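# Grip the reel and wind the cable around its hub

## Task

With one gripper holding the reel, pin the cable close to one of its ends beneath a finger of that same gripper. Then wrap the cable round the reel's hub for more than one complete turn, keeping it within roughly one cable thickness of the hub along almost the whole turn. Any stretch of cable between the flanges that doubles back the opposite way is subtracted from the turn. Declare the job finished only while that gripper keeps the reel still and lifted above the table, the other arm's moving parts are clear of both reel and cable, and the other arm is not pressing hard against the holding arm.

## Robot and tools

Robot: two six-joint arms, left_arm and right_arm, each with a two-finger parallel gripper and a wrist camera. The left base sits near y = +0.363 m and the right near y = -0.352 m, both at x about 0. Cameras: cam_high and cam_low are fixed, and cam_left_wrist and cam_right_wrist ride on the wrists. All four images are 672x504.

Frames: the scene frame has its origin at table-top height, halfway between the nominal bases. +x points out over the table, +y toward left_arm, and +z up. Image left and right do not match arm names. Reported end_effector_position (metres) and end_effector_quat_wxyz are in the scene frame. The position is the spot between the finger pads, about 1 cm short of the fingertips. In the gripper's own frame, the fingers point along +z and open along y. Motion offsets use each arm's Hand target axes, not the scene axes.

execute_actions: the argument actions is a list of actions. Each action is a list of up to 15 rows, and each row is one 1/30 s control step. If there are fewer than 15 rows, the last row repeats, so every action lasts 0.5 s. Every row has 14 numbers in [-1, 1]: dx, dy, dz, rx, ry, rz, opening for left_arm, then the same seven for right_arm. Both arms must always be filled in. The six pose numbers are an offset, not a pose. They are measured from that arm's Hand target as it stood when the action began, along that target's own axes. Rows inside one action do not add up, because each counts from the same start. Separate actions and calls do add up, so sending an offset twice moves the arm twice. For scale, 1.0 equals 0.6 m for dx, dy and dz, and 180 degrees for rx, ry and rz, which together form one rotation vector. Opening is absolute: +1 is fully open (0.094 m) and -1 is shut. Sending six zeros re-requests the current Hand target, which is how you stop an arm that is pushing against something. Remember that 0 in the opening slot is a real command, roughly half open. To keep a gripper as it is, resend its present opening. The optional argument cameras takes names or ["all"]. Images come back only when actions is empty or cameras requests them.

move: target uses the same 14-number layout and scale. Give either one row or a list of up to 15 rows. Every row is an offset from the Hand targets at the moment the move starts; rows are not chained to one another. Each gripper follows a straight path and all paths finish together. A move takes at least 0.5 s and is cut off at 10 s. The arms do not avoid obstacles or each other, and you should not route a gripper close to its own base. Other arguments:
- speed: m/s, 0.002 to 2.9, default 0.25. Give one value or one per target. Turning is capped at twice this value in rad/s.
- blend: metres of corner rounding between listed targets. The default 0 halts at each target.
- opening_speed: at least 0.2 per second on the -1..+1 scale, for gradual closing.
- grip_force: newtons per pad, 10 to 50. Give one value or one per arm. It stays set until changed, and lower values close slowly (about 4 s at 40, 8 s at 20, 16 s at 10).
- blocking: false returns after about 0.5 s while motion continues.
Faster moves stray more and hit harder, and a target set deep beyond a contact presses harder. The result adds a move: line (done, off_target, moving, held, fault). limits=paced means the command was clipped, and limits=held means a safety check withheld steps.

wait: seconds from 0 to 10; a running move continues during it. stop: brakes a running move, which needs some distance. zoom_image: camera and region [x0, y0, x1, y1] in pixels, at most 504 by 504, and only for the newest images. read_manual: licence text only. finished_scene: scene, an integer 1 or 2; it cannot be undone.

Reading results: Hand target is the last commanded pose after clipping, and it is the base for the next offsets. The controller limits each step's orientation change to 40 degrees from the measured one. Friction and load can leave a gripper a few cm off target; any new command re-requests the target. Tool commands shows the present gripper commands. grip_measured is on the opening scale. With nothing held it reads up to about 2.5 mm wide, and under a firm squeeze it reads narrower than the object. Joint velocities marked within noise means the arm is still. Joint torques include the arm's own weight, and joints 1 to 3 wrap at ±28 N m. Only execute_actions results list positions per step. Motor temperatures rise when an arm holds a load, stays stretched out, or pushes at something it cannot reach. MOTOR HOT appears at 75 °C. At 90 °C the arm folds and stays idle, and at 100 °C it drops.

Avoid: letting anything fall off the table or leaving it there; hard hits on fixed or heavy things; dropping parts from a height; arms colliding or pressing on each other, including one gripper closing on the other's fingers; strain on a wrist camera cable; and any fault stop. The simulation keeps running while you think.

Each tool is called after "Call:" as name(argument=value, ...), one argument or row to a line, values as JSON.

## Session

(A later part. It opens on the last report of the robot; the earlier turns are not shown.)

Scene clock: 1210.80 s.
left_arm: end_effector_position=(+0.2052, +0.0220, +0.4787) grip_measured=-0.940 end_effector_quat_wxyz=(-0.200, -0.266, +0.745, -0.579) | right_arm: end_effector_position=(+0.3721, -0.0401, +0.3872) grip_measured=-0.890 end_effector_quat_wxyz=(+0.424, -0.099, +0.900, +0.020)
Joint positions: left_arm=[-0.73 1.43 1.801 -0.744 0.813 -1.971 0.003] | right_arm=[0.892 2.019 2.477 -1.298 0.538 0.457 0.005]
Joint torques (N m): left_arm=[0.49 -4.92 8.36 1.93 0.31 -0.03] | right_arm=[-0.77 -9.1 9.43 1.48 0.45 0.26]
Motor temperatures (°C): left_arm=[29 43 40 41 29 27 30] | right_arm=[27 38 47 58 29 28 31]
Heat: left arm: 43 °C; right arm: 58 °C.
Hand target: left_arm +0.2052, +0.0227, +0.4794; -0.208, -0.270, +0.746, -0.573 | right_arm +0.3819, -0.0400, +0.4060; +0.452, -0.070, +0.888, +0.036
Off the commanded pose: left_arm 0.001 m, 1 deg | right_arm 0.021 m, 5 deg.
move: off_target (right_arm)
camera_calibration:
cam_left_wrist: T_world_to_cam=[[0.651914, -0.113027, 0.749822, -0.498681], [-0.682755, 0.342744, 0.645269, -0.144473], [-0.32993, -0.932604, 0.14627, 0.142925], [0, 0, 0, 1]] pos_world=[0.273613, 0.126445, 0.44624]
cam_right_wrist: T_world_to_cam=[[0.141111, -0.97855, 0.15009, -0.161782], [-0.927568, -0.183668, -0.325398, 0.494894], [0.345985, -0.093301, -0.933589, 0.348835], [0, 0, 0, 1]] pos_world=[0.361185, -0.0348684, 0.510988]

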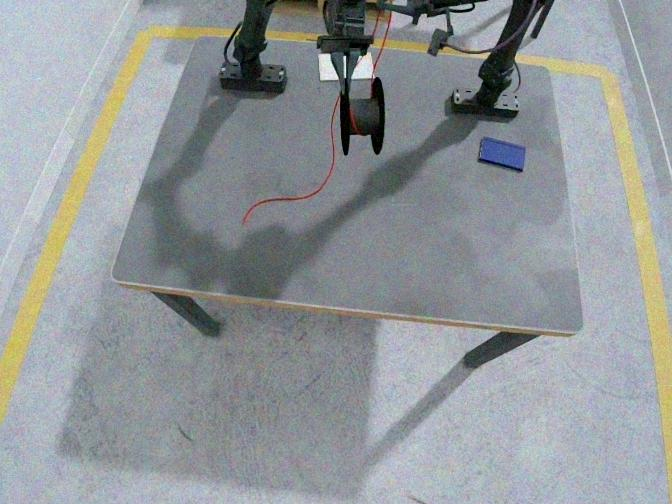

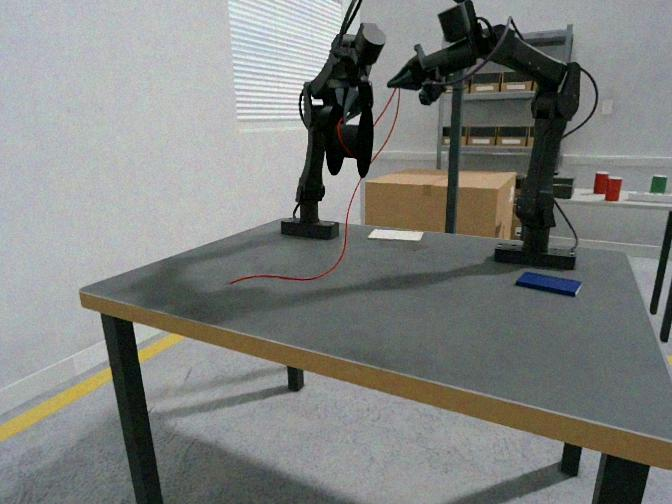

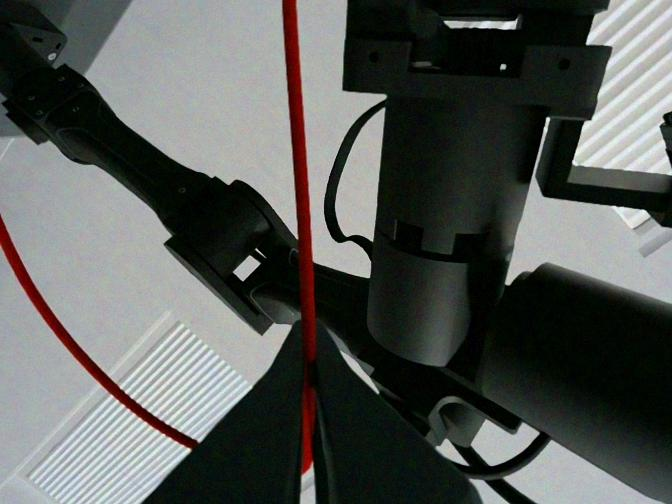

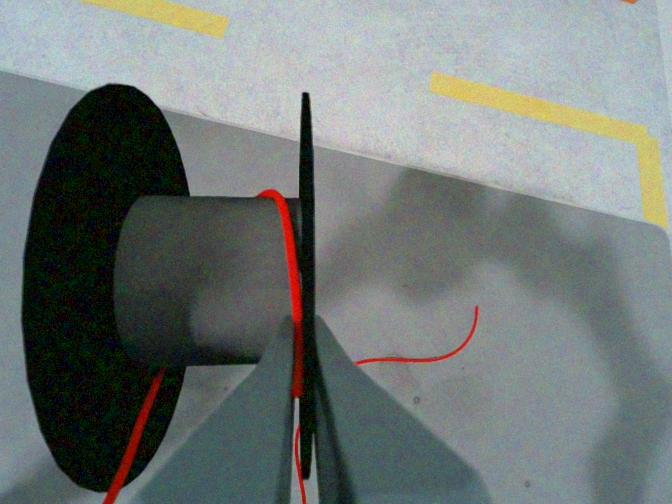

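Call:
move(
  target=[
    [-0.0913,-0.0327,-0.1208,0.1075,-0.0117,0.0441,-1,0,0,0,0,0,0,-1],
    [-0.2002,-0.1582,-0.1837,0.1075,-0.0117,0.0441,-1,0,0,0,0,0,0,-1],
  ],
  speed=0.12,
  blend=0.02,
  cameras=["all"],
)

Scene clock: 1263.97 s.
left_arm: end_effector_position=(+0.3498, +0.1210, +0.4904) grip_measured=-0.940 end_effector_quat_wxyz=(-0.136, -0.261, +0.665, -0.687) | right_arm: end_effector_position=(+0.3782, -0.0294, +0.4036) grip_measured=-0.890 end_effector_quat_wxyz=(+0.448, -0.078, +0.889, +0.058)
Joint positions: left_arm=[-0.226 1.528 1.655 -0.18 1.182 -2.092 0.003] | right_arm=[0.892 2.02 2.497 -1.23 0.525 0.48 0.005]
Joint torques (N m): left_arm=[1.95 -7.21 9.87 2.13 -0.19 0.03] | right_arm=[-0.64 -8.98 8.44 0.97 0.56 -0.07]
Motor temperatures (°C): left_arm=[29 39 40 41 29 27 30] | right_arm=[27 38 48 56 30 28 32]
Heat: left arm: 41 °C; right arm: 56 °C.
Hand target: left_arm +0.3582, +0.1302, +0.5038; -0.106, -0.260, +0.659, -0.698 | right_arm +0.3819, -0.0399, +0.4059; +0.452, -0.070, +0.888, +0.036
Off the commanded pose: left_arm 0.018 m, 4 deg | right_arm 0.011 m, 3 deg.
move: off_target (left_arm, right_arm)
camera_calibration:
cam_left_wrist: T_world_to_cam=[[0.546724, 0.155864, 0.822678, -0.622019], [-0.808936, 0.351944, 0.470912, 0.0412366], [-0.216138, -0.922953, 0.3185, 0.155839], [0, 0, 0, 1]] pos_world=[0.407113, 0.22627, 0.442668]
cam_right_wrist: T_world_to_cam=[[0.130831, -0.989227, 0.0656751, -0.11701], [-0.912676, -0.146047, -0.381696, 0.526017], [0.387176, -0.0100025, -0.921952, 0.345224], [0, 0, 0, 1]] pos_world=[0.361729, -0.0354724, 0.526743]

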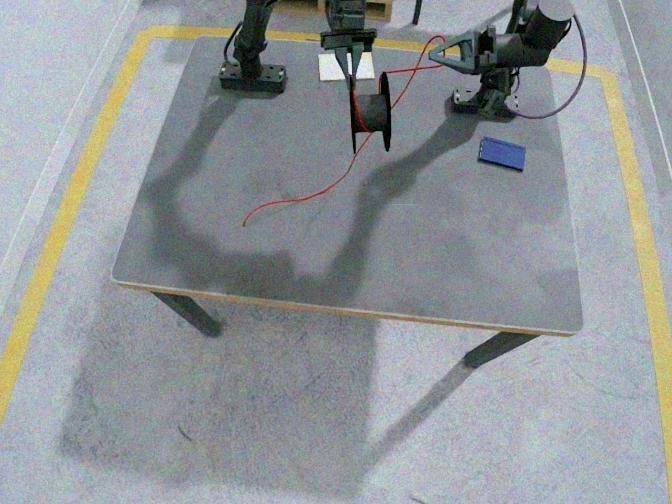

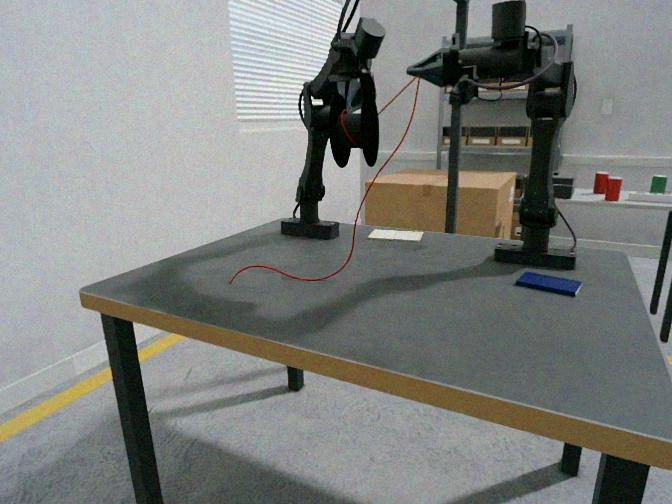

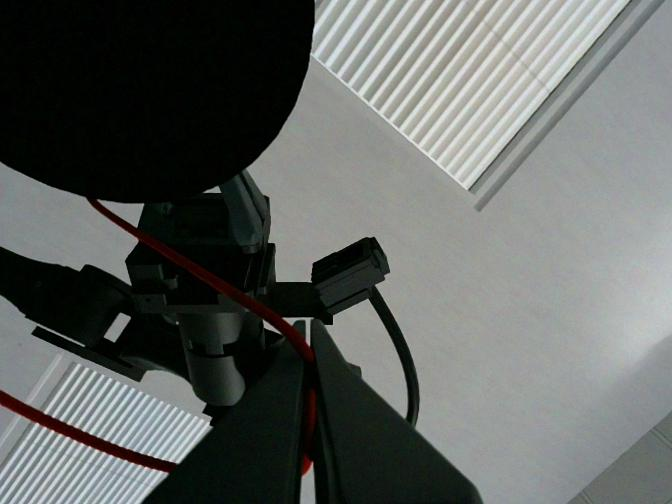

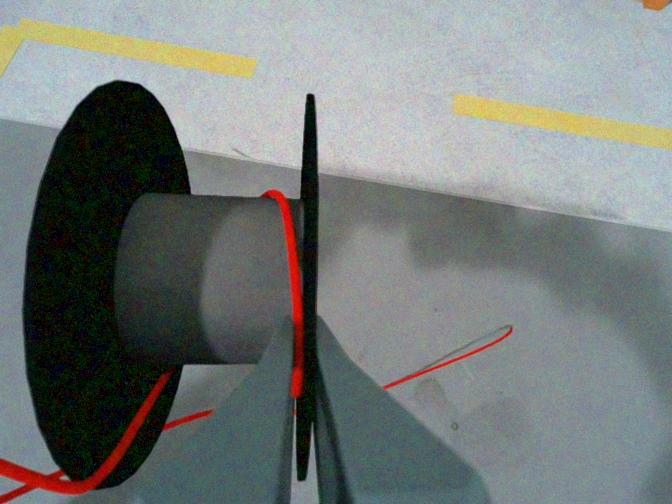

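Call:
zoom_image(
  camera="cam_high",
  region=[320, 20, 480, 200],
)

Call:
zoom_image(
  camera="cam_low",
  region=[300, 50, 460, 280],
)

Scaled by 2.800 from the camera's 672x504 image, which has a finer 960x720 frame.

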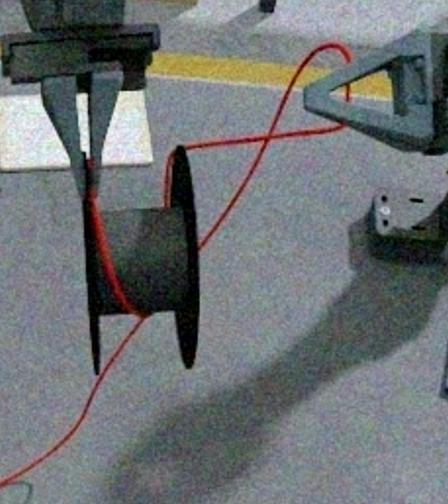

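Scaled by 2.191 from the camera's 672x504 image, which has a finer 960x720 frame.

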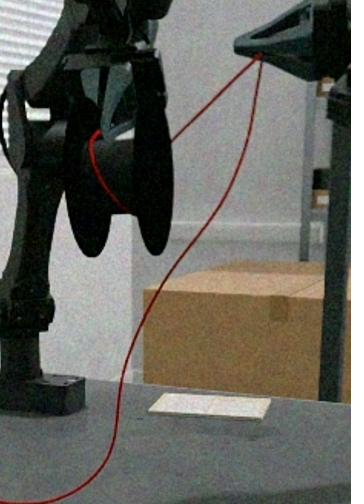

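Call:
move(
  target=[-0.1677,-0.0137,0.1278,0,0,0,-1,0,0,0,0,0,0,-1],
  speed=0.12,
  cameras=["all"],
)

Scene clock: 1306.60 s.
left_arm: end_effector_position=(+0.4378, +0.0694, +0.4558) grip_measured=-0.940 end_effector_quat_wxyz=(-0.149, -0.239, +0.671, -0.686) | right_arm: end_effector_position=(+0.3879, -0.0374, +0.4004) grip_measured=-0.890 end_effector_quat_wxyz=(+0.454, -0.063, +0.888, +0.039)
Joint positions: left_arm=[-0.295 1.909 1.946 -0.075 1.164 -2.092 0.003] | right_arm=[0.877 2.033 2.497 -1.226 0.561 0.485 0.005]
Joint torques (N m): left_arm=[1.43 -9.8 9.62 2.26 -0.76 0.01] | right_arm=[0.49 -9.95 8.66 0.95 0.26 -0.08]
Heat: left arm: 42 °C; right arm: 52 °C.
Hand target: left_arm +0.4642, +0.0760, +0.4600; -0.106, -0.260, +0.659, -0.698 | right_arm +0.3820, -0.0400, +0.4058; +0.452, -0.070, +0.889, +0.036
Off the commanded pose: left_arm 0.027 m, 6 deg | right_arm 0.009 m, 1 deg.
move: off_target (left_arm)
camera_calibration:
cam_left_wrist: T_world_to_cam=[[0.542859, 0.130066, 0.829691, -0.633332], [-0.796168, 0.394083, 0.459146, 0.143833], [-0.267248, -0.909825, 0.317486, 0.160205], [0, 0, 0, 1]] pos_world=[0.501139, 0.171451, 0.408567]
cam_right_wrist: T_world_to_cam=[[0.0874007, -0.992465, 0.0858724, -0.117319], [-0.913565, -0.114225, -0.390322, 0.537507], [0.39719, -0.0443355, -0.916665, 0.331102], [0, 0, 0, 1]] pos_world=[0.369791, -0.0403588, 0.523385]

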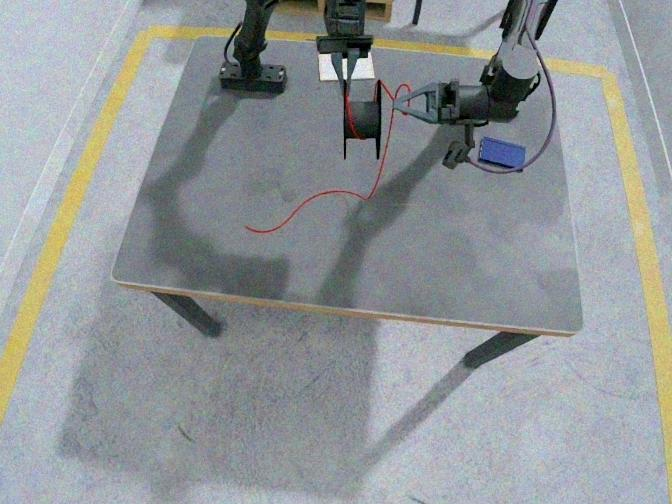

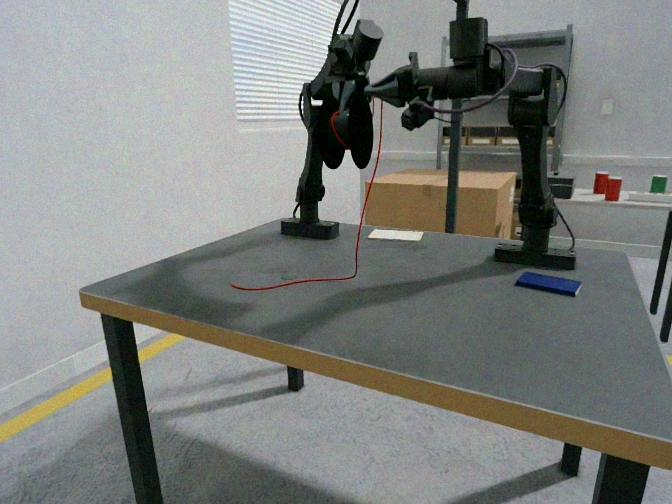

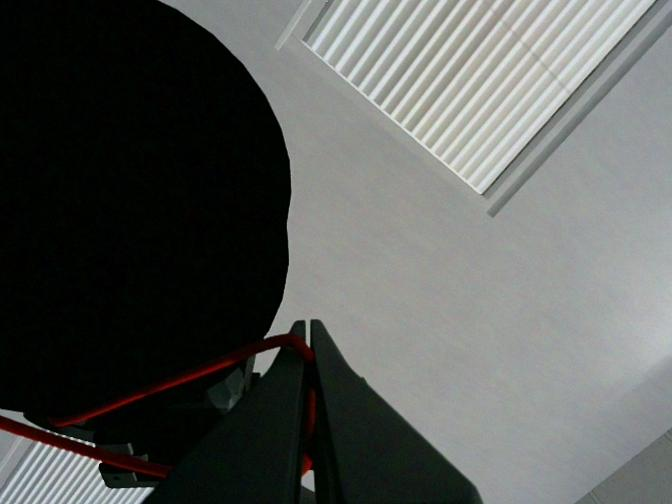

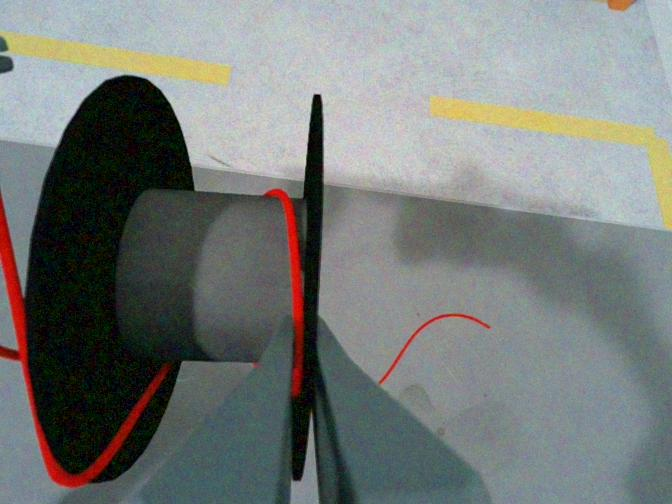

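Call:
move(
  target=[
    [0.056,-0.0735,0.0143,0,0,0,-1,0,0,0,0,0,0,-1],
    [0.0582,-0.053,0.08,0,0,0,-1,0,0,0,0,0,0,-1],
  ],
  speed=0.12,
  blend=0.015,
  cameras=["all"],
)

Scene clock: 1343.50 s.
left_arm: end_effector_position=(+0.4376, +0.0226, +0.4989) grip_measured=-0.940 end_effector_quat_wxyz=(-0.147, -0.246, +0.672, -0.683) | right_arm: end_effector_position=(+0.3927, -0.0417, +0.4038) grip_measured=-0.890 end_effector_quat_wxyz=(+0.462, -0.049, +0.885, +0.036)
Joint positions: left_arm=[-0.4 2.083 2.398 -0.363 1.049 -2.092 0.003] | right_arm=[0.87 2.033 2.497 -1.213 0.581 0.494 0.005]
Joint torques (N m): left_arm=[0.91 -10.77 9.31 2.42 -0.74 -0.04] | right_arm=[1.11 -10.32 8.43 0.83 0.09 -0.26]
Motor temperatures (°C): left_arm=[29 42 44 45 29 27 31] | right_arm=[27 40 47 51 29 28 32]
Heat: left arm: 45 °C; right arm: 51 °C.
Hand target: left_arm +0.4611, +0.0258, +0.5048; -0.106, -0.260, +0.659, -0.698 | right_arm +0.3820, -0.0400, +0.4059; +0.452, -0.070, +0.889, +0.036
Off the commanded pose: left_arm 0.024 m, 5 deg | right_arm 0.011 m, 3 deg.
move: off_target (left_arm, right_arm)
camera_calibration:
cam_left_wrist: T_world_to_cam=[[0.54732, 0.129313, 0.826873, -0.66343], [-0.796889, 0.382436, 0.467665, 0.138706], [-0.255751, -0.914888, 0.312363, 0.101555], [0, 0, 0, 1]] pos_world=[0.499614, 0.125655, 0.451983]
cam_right_wrist: T_world_to_cam=[[0.0590304, -0.995137, 0.0788479, -0.108457], [-0.909257, -0.0862007, -0.40721, 0.549046], [0.412027, -0.0476552, -0.909925, 0.323402], [0, 0, 0, 1]] pos_world=[0.372376, -0.0451898, 0.5264]

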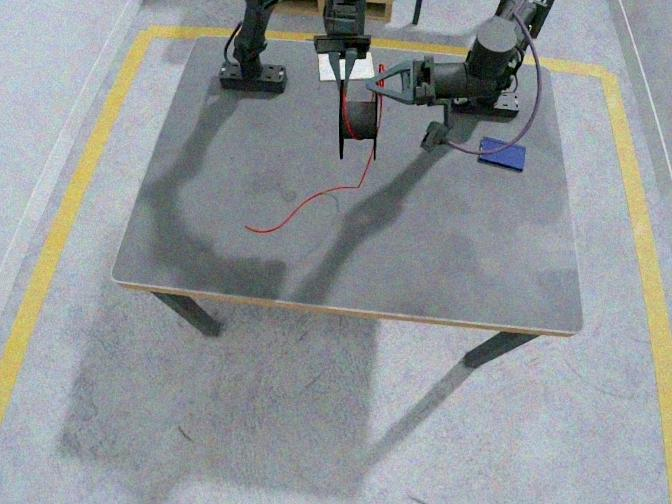

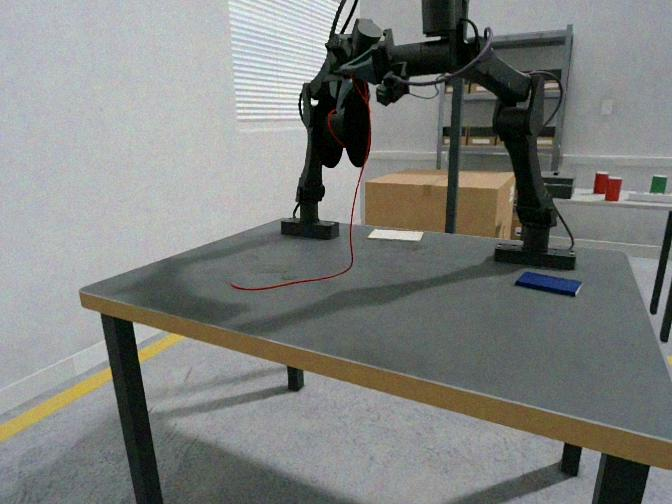

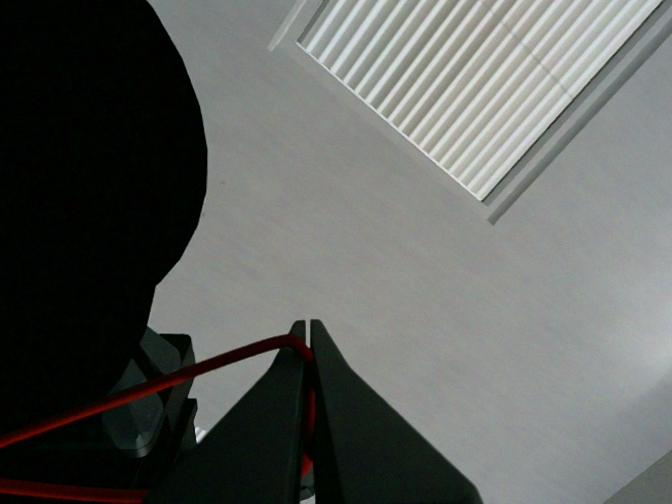

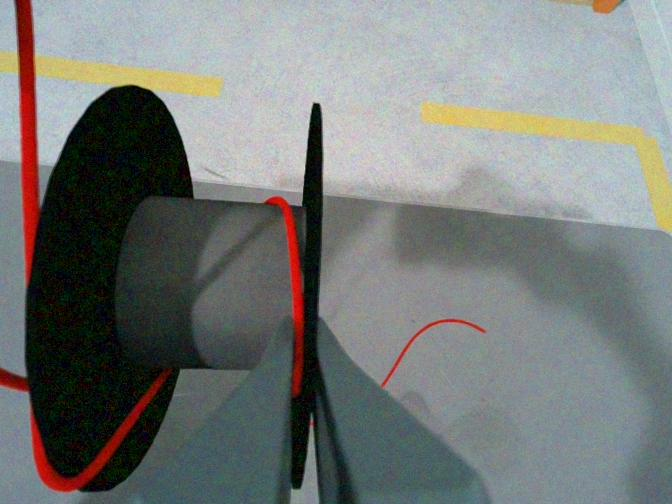

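Call:
move(
  target=[
    [0.0608,0.0388,-0.073,0,0,0.039,-1,0,0,0,0,0,0,-1],
    [0.2493,0.1478,-0.0703,0,0,0.039,-1,0,0,0,0,0,0,-1],
  ],
  speed=0.12,
  blend=0.01,
  cameras=["all"],
)

Scene clock: 1404.50 s.
left_arm: end_effector_position=(+0.2848, +0.0271, +0.5066) grip_measured=-0.940 end_effector_quat_wxyz=(-0.062, -0.214, +0.673, -0.705) | right_arm: end_effector_position=(+0.3787, -0.0439, +0.3873) grip_measured=-0.890 end_effector_quat_wxyz=(+0.426, -0.081, +0.901, +0.021)
Joint positions: left_arm=[-0.615 1.431 1.604 -0.171 0.753 -1.968 0.003] | right_arm=[0.877 2.033 2.497 -1.302 0.542 0.48 0.005]
Joint torques (N m): left_arm=[-0.4 -7.91 5.76 2.22 -0.06 -0.02] | right_arm=[0.62 -9.99 8.65 1.52 0.46 -0.02]
Heat: left arm: 48 °C; right arm: 48 °C.
Hand target: left_arm +0.2821, +0.0282, +0.5035; -0.063, -0.219, +0.674, -0.703 | right_arm +0.3820, -0.0400, +0.4059; +0.452, -0.070, +0.889, +0.036
Off the commanded pose: left_arm 0.004 m, 1 deg | right_arm 0.019 m, 4 deg.
move: off_target (right_arm)
camera_calibration:
cam_left_wrist: T_world_to_cam=[[0.389071, 0.162246, 0.906808, -0.58302], [-0.891647, 0.31369, 0.326441, 0.111979], [-0.231493, -0.935561, 0.266714, 0.0809291], [0, 0, 0, 1]] pos_world=[0.345416, 0.13518, 0.470548]
cam_right_wrist: T_world_to_cam=[[0.109871, -0.985087, 0.132407, -0.148076], [-0.932472, -0.148278, -0.329407, 0.505275], [0.344128, -0.0872741, -0.934858, 0.347774], [0, 0, 0, 1]] pos_world=[0.367746, -0.0405944, 0.511167]

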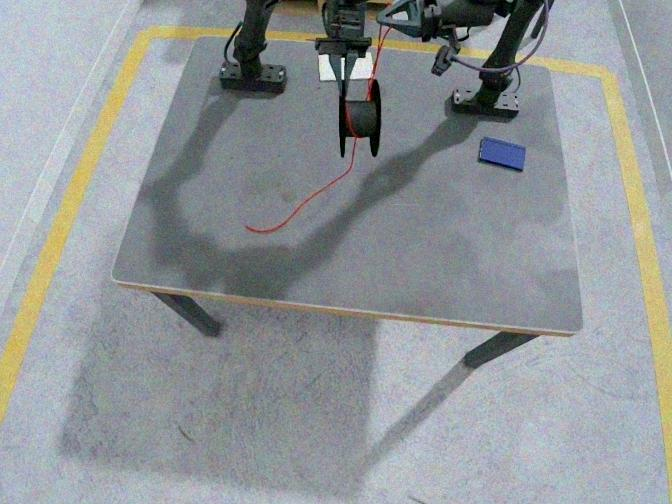

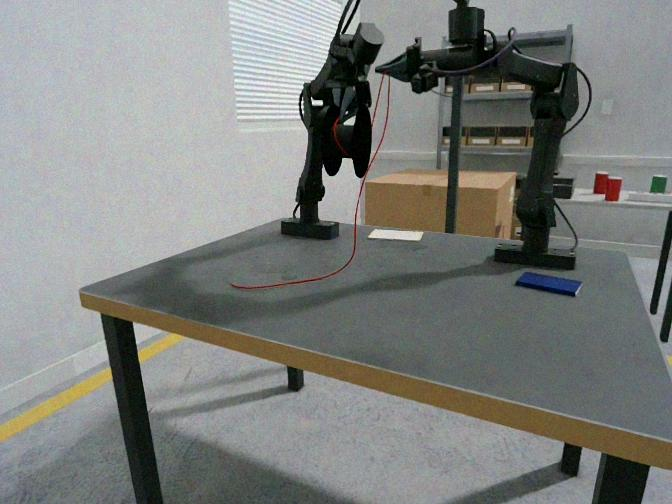

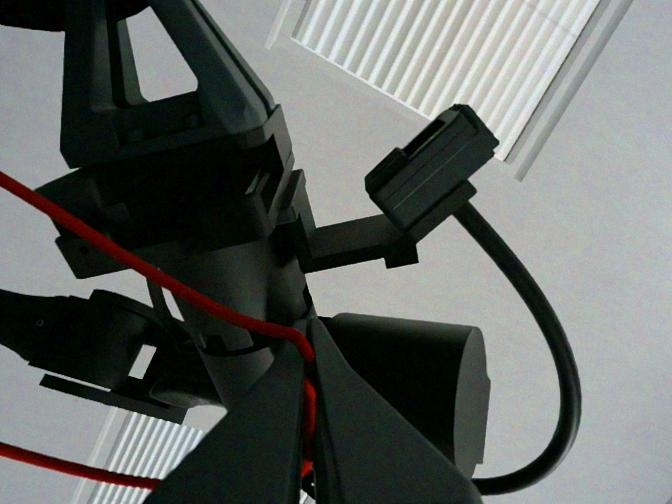

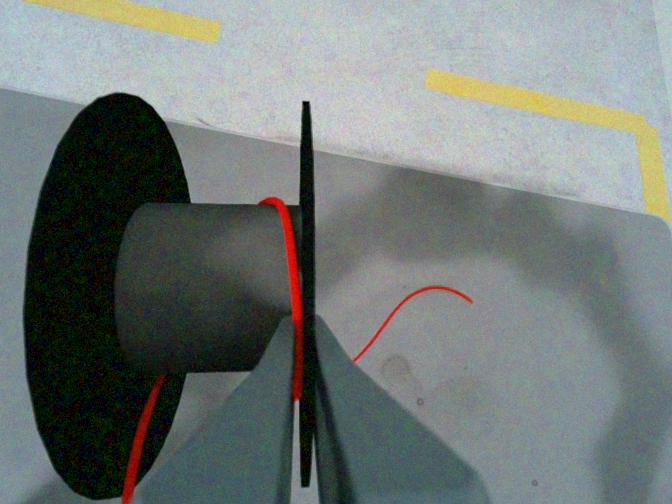

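Call:
move(
  target=[
    [-0.0548,-0.0398,0.0337,0,0,0,-1,0,0,0,0,0,0,-1],
    [-0.1482,-0.083,0.0487,0,0,0,-1,0,0,0,0,0,0,-1],
    [-0.3037,-0.08,0.0787,0,0,0,-1,0,0,0,0,0,0,-1],
  ],
  speed=0.12,
  blend=[0.02,0.02,0],
  cameras=["all"],
)

Scene clock: 1419.33 s.
left_arm: end_effector_position=(+0.4678, +0.0220, +0.4786) grip_measured=-0.940 end_effector_quat_wxyz=(-0.065, -0.215, +0.673, -0.704) | right_arm: end_effector_position=(+0.3787, -0.0441, +0.3874) grip_measured=-0.890 end_effector_quat_wxyz=(+0.426, -0.081, +0.901, +0.021)
Joint positions: left_arm=[-0.393 2.089 2.282 -0.19 0.979 -1.974 0.003] | right_arm=[0.877 2.033 2.497 -1.302 0.543 0.48 0.005]
Joint torques (N m): left_arm=[0.58 -11.73 8.92 2.03 0.01 0.04] | right_arm=[0.57 -10.04 8.69 1.51 0.42 -0.02]
Heat: left arm: 47 °C; right arm: 49 °C.
Hand target: left_arm +0.4745, +0.0239, +0.4758; -0.063, -0.219, +0.674, -0.703 | right_arm +0.3820, -0.0400, +0.4059; +0.452, -0.070, +0.889, +0.036
Off the commanded pose: left_arm 0.007 m, 1 deg | right_arm 0.019 m, 4 deg.
move: off_target (right_arm)
camera_calibration:
cam_left_wrist: T_world_to_cam=[[0.395127, 0.161545, 0.904311, -0.629636], [-0.888553, 0.317034, 0.331607, 0.28186], [-0.233127, -0.934555, 0.26881, 0.125647], [0, 0, 0, 1]] pos_world=[0.528525, 0.129779, 0.442145]
cam_right_wrist: T_world_to_cam=[[0.109109, -0.985059, 0.133243, -0.148323], [-0.932452, -0.147872, -0.329647, 0.505392], [0.344424, -0.0882757, -0.934655, 0.347513], [0, 0, 0, 1]] pos_world=[0.367745, -0.0406964, 0.511168]

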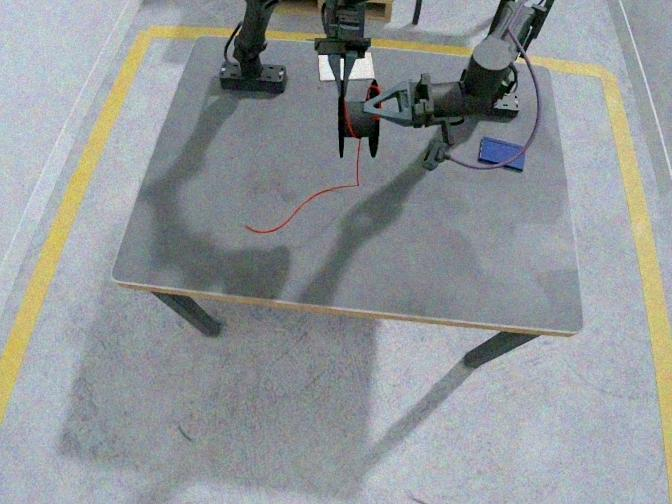

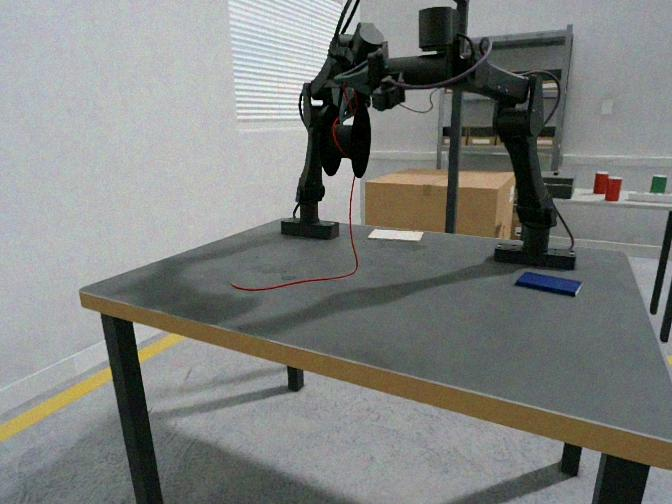

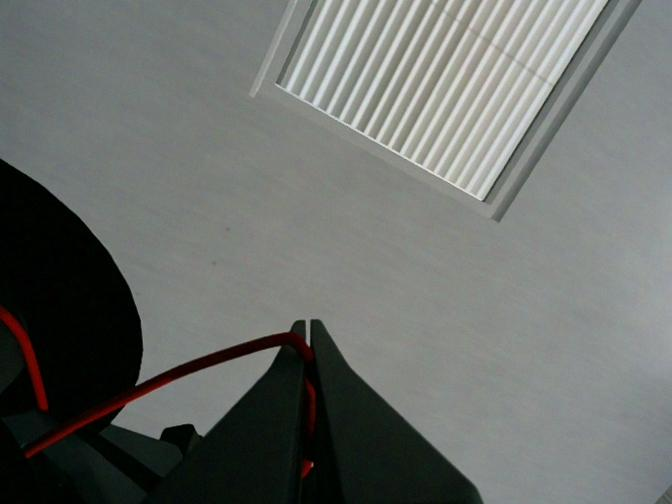

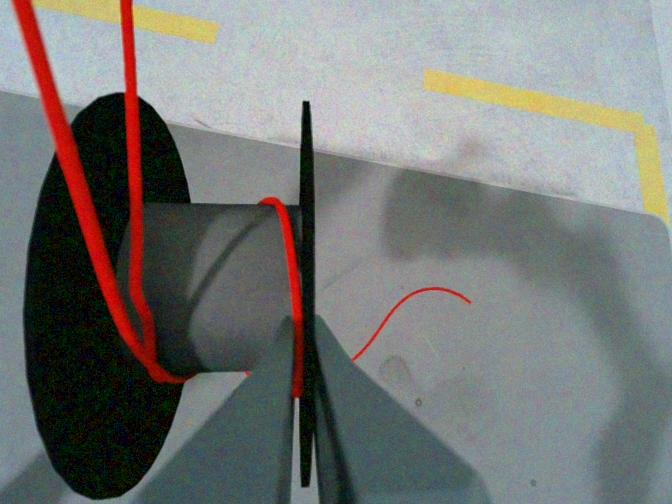

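Call:
move(
  target=[
    [0.156,-0.0042,-0.034,0,0,0,-1,0,0,0,0,0,0,-1],
    [0.2498,0.0358,-0.0622,0,0,0,-1,0,0,0,0,0,0,-1],
    [0.3182,0.101,-0.0912,0,0,0,-1,0,0,0,0,0,0,-1],
    [0.377,0.325,-0.0978,-0.0724,0.053,0.0788,-1,0,0,0,0,0,0,-1],
  ],
  speed=0.15,
  blend=[0.02,0.02,0.03,0],
  cameras=["all"],
)

Scene clock: 1483.40 s.
left_arm: end_effector_position=(+0.1912, +0.0147, +0.3902) grip_measured=-0.940 end_effector_quat_wxyz=(-0.052, -0.071, +0.759, -0.645) | right_arm: end_effector_position=(+0.3784, -0.0441, +0.3869) grip_measured=-0.890 end_effector_quat_wxyz=(+0.425, -0.082, +0.901, +0.021)
Joint positions: left_arm=[-0.781 1.222 1.158 -0.165 0.781 -1.581 0.003] | right_arm=[0.877 2.033 2.497 -1.304 0.541 0.48 0.005]
Joint torques (N m): left_arm=[-0.55 -6.74 6.11 2.05 0.16 0.12] | right_arm=[0.79 -9.99 8.85 1.5 0.41 -0.07]
Heat: left arm: 46 °C; right arm: 50 °C.
Hand target: left_arm +0.1837, +0.0180, +0.3857; -0.056, -0.067, +0.763, -0.640 | right_arm +0.3820, -0.0400, +0.4058; +0.452, -0.070, +0.889, +0.036
Off the commanded pose: left_arm 0.009 m, 1 deg | right_arm 0.020 m, 4 deg.
move: off_target (right_arm); blend cut to 0.0297 m at target 3
camera_calibration:
cam_left_wrist: T_world_to_cam=[[0.206479, -0.0839297, 0.974845, -0.427115], [-0.860429, 0.458792, 0.221745, 0.103115], [-0.465862, -0.884571, 0.0225154, 0.218041], [0, 0, 0, 1]] pos_world=[0.278491, 0.109717, 0.388597]
cam_right_wrist: T_world_to_cam=[[0.110698, -0.984839, 0.133557, -0.148894], [-0.933007, -0.149277, -0.327437, 0.504198], [0.342409, -0.0883628, -0.935386, 0.348291], [0, 0, 0, 1]] pos_world=[0.367644, -0.0405951, 0.510766]

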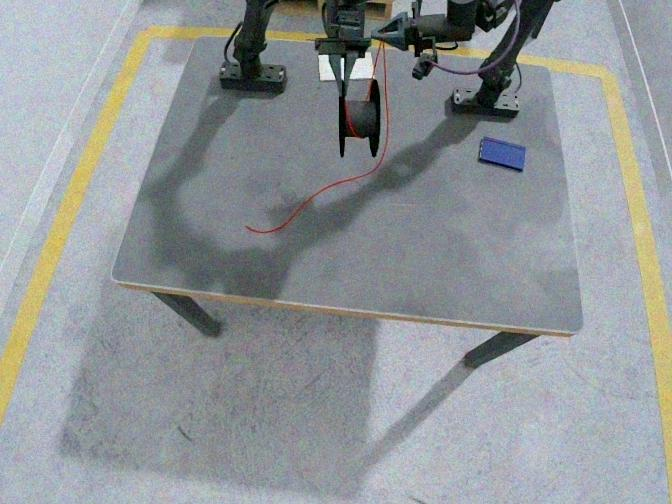

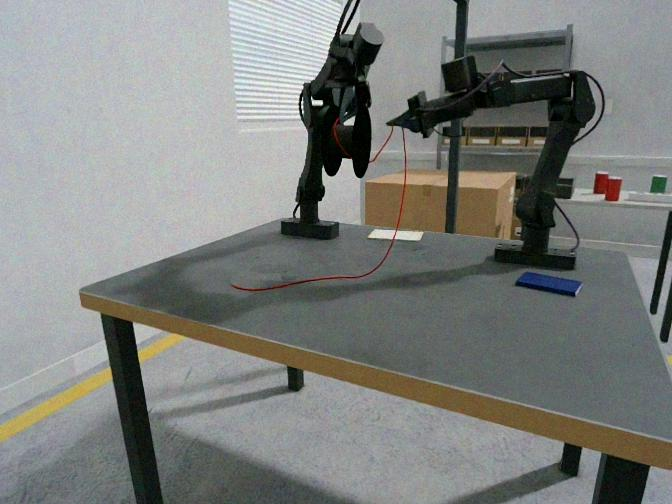

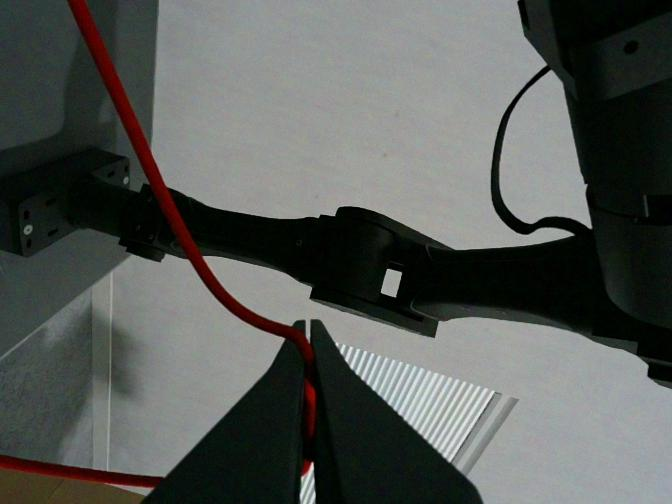

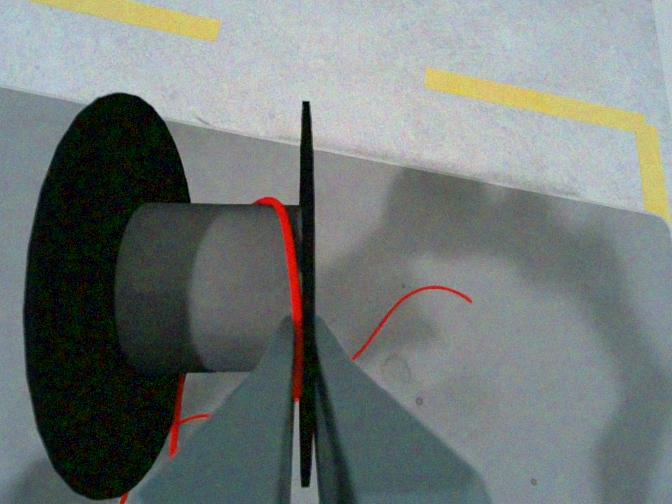

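Call:
execute_actions(
  actions=[],
)

Scene clock: 1502.67 s.
left_arm: end_effector_position=(+0.1912, +0.0147, +0.3902) grip_measured=-0.940 end_effector_quat_wxyz=(-0.052, -0.071, +0.759, -0.645) | right_arm: end_effector_position=(+0.3783, -0.0440, +0.3869) grip_measured=-0.890 end_effector_quat_wxyz=(+0.425, -0.082, +0.901, +0.021)
Joint positions: left_arm=[-0.781 1.222 1.158 -0.165 0.781 -1.581 0.003] | right_arm=[0.877 2.033 2.497 -1.304 0.541 0.48 0.005]
Joint velocities: within noise
Joint torques (N m): left_arm=[-0.42 -6.64 6.12 2.04 0.17 0.14] | right_arm=[0.53 -9.99 8.88 1.5 0.42 0.03]
Motor temperatures (°C): left_arm=[29 41 43 47 28 27 31] | right_arm=[27 42 47 51 29 28 32]
Heat: left arm: 47 °C; right arm: 51 °C.
Hand target: left_arm +0.1837, +0.0180, +0.3857; -0.056, -0.067, +0.763, -0.640 | right_arm +0.3820, -0.0401, +0.4058; +0.452, -0.070, +0.889, +0.036
Tool commands: left_gripper/opening=-1.0 right_gripper/opening=-1.0
Off the commanded pose: left_arm 0.009 m, 1 deg | right_arm 0.020 m, 4 deg.
camera_calibration:
cam_left_wrist: T_world_to_cam=[[0.206127, -0.0839807, 0.974915, -0.427039], [-0.860471, 0.458853, 0.221456, 0.103232], [-0.465941, -0.884534, 0.0223191, 0.218135], [0, 0, 0, 1]] pos_world=[0.278491, 0.109717, 0.388597]
cam_right_wrist: T_world_to_cam=[[0.110928, -0.98485, 0.133288, -0.148742], [-0.933052, -0.149384, -0.327257, 0.504134], [0.342211, -0.0880624, -0.935488, 0.348436], [0, 0, 0, 1]] pos_world=[0.367644, -0.0404946, 0.510765]

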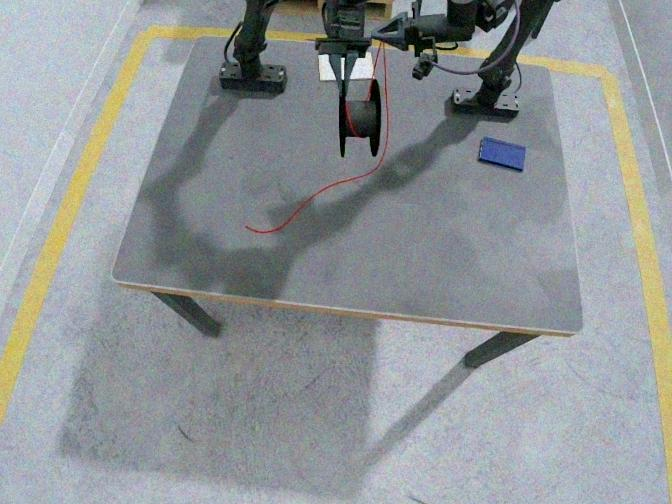

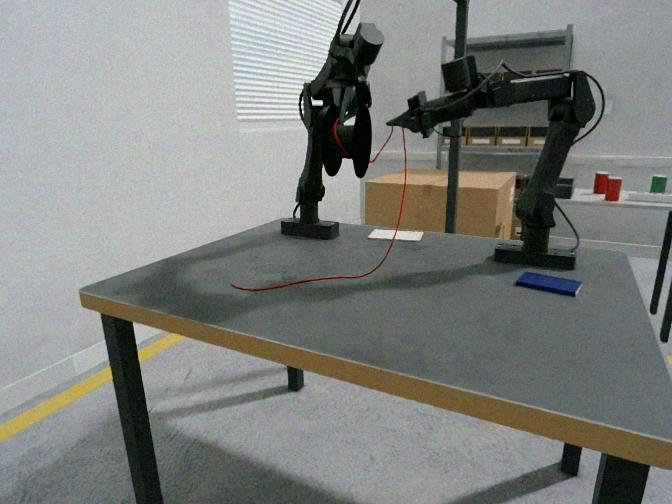

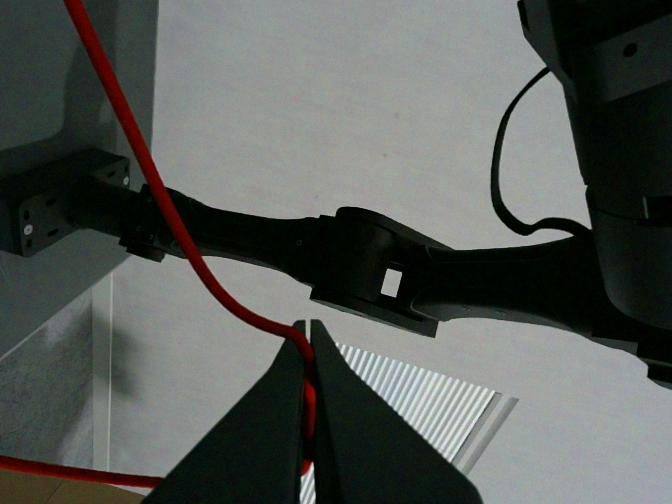

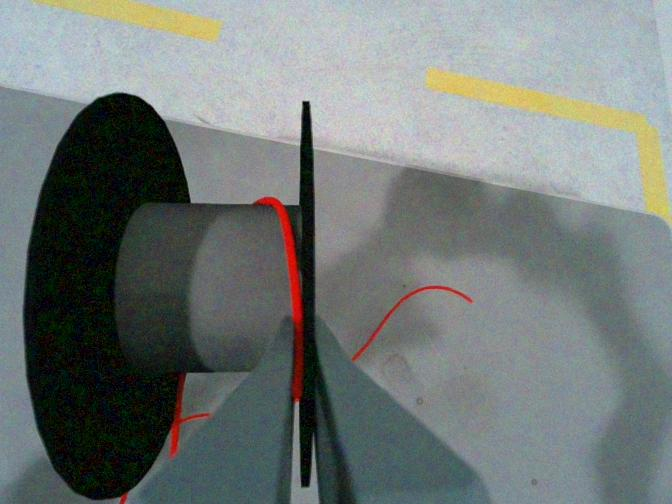

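Call:
zoom_image(
  camera="cam_right_wrist",
  region=[60, 340, 260, 504],
)

Call:
zoom_image(
  camera="cam_high",
  region=[300, 20, 460, 180],
)

Call:
zoom_image(
  camera="cam_low",
  region=[280, 60, 460, 220],
)

Scaled by 2.520 from the camera's 672x504 image, which has a finer 960x720 frame.

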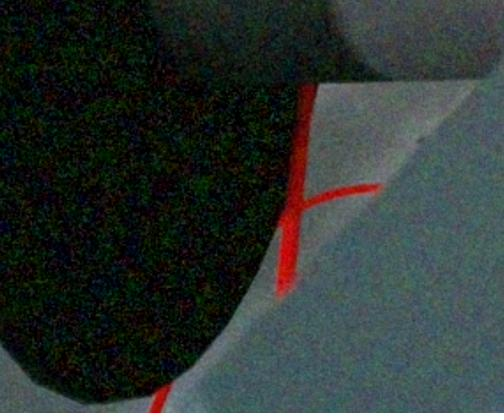

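Scaled by 3.150 from the camera's 672x504 image, which has a finer 960x720 frame.

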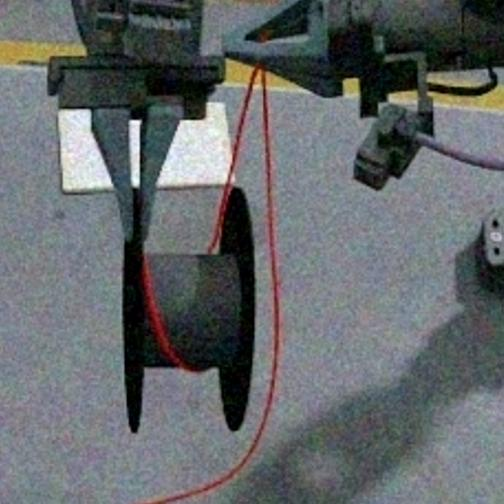

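Scaled by 2.800 from the camera's 672x504 image, which has a finer 960x720 frame.

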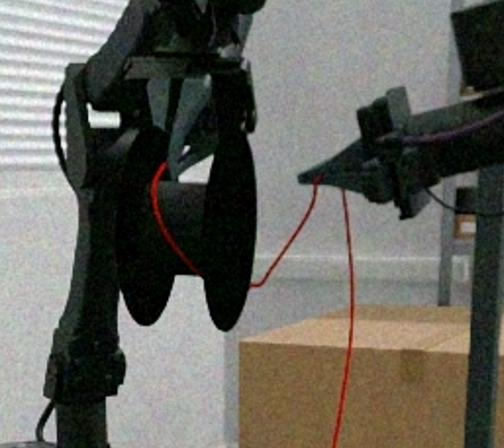

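Call:
move(
  target=[
    [-0.0164,0.0806,0.0243,0,0,0,-1,0,0,0,0,0,0,-1],
    [-0.0173,0.0595,0.1403,0,0,0,-1,0,0,0,0,0,0,-1],
  ],
  speed=0.12,
  cameras=["all"],
)

Scene clock: 1549.77 s.
left_arm: end_effector_position=(+0.1854, -0.0539, +0.3280) grip_measured=-0.940 end_effector_quat_wxyz=(-0.061, -0.068, +0.766, -0.636) | right_arm: end_effector_position=(+0.3782, -0.0441, +0.3867) grip_measured=-0.890 end_effector_quat_wxyz=(+0.424, -0.082, +0.902, +0.020)
Joint positions: left_arm=[-0.955 1.411 1.064 0.119 0.627 -1.62 0.003] | right_arm=[0.877 2.033 2.497 -1.305 0.541 0.48 0.005]
Joint torques (N m): left_arm=[-0.43 -5.85 9.73 2.32 -0.03 -0.03] | right_arm=[0.66 -10.02 8.79 1.53 0.47 -0.02]
Heat: left arm: 47 °C; right arm: 52 °C.
Hand target: left_arm +0.1878, -0.0584, +0.3346; -0.056, -0.067, +0.763, -0.640 | right_arm +0.3820, -0.0400, +0.4059; +0.452, -0.069, +0.889, +0.036
Off the commanded pose: left_arm 0.008 m, 1 deg | right_arm 0.020 m, 4 deg.
move: off_target (right_arm)
camera_calibration:
cam_left_wrist: T_world_to_cam=[[0.215268, -0.10886, 0.970468, -0.372548], [-0.84941, 0.469452, 0.241075, 0.135636], [-0.481832, -0.876222, 0.00859131, 0.164023], [0, 0, 0, 1]] pos_world=[0.27444, 0.0394902, 0.327439]
cam_right_wrist: T_world_to_cam=[[0.111015, -0.984722, 0.134155, -0.149284], [-0.93329, -0.14969, -0.326441, 0.50371], [0.341535, -0.0889662, -0.935649, 0.348535], [0, 0, 0, 1]] pos_world=[0.367644, -0.0405957, 0.510565]

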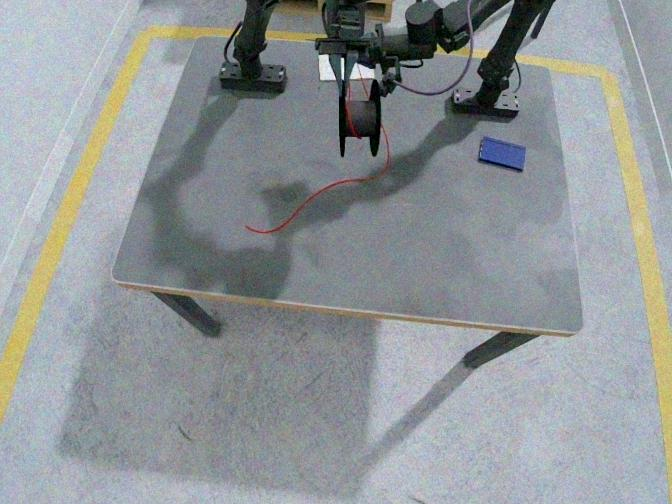

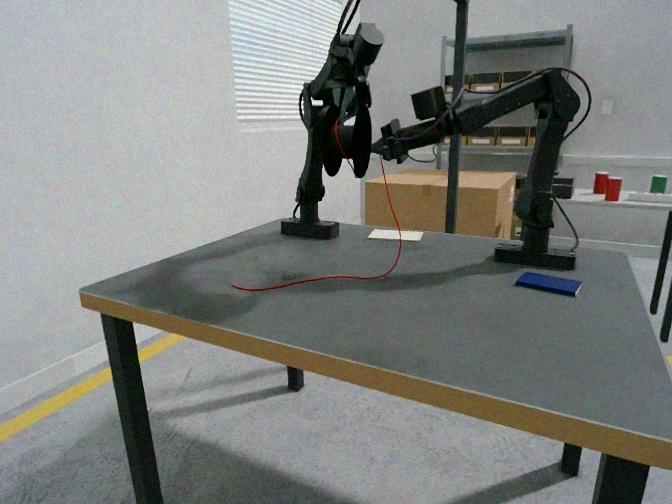

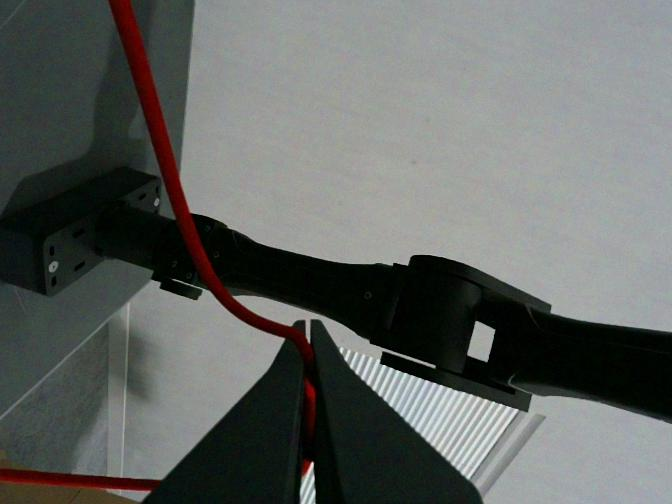

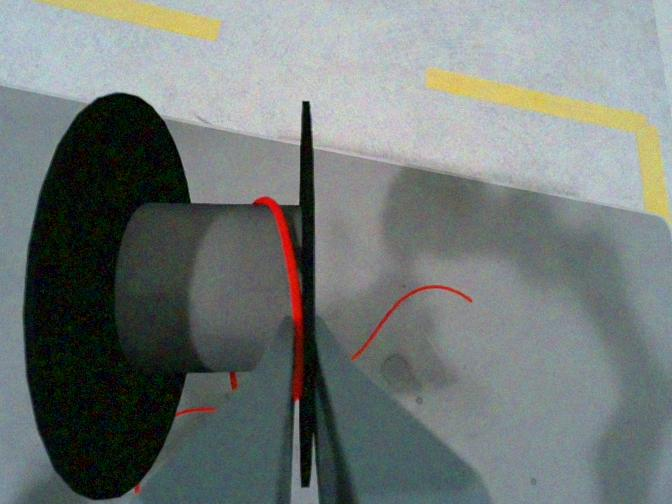

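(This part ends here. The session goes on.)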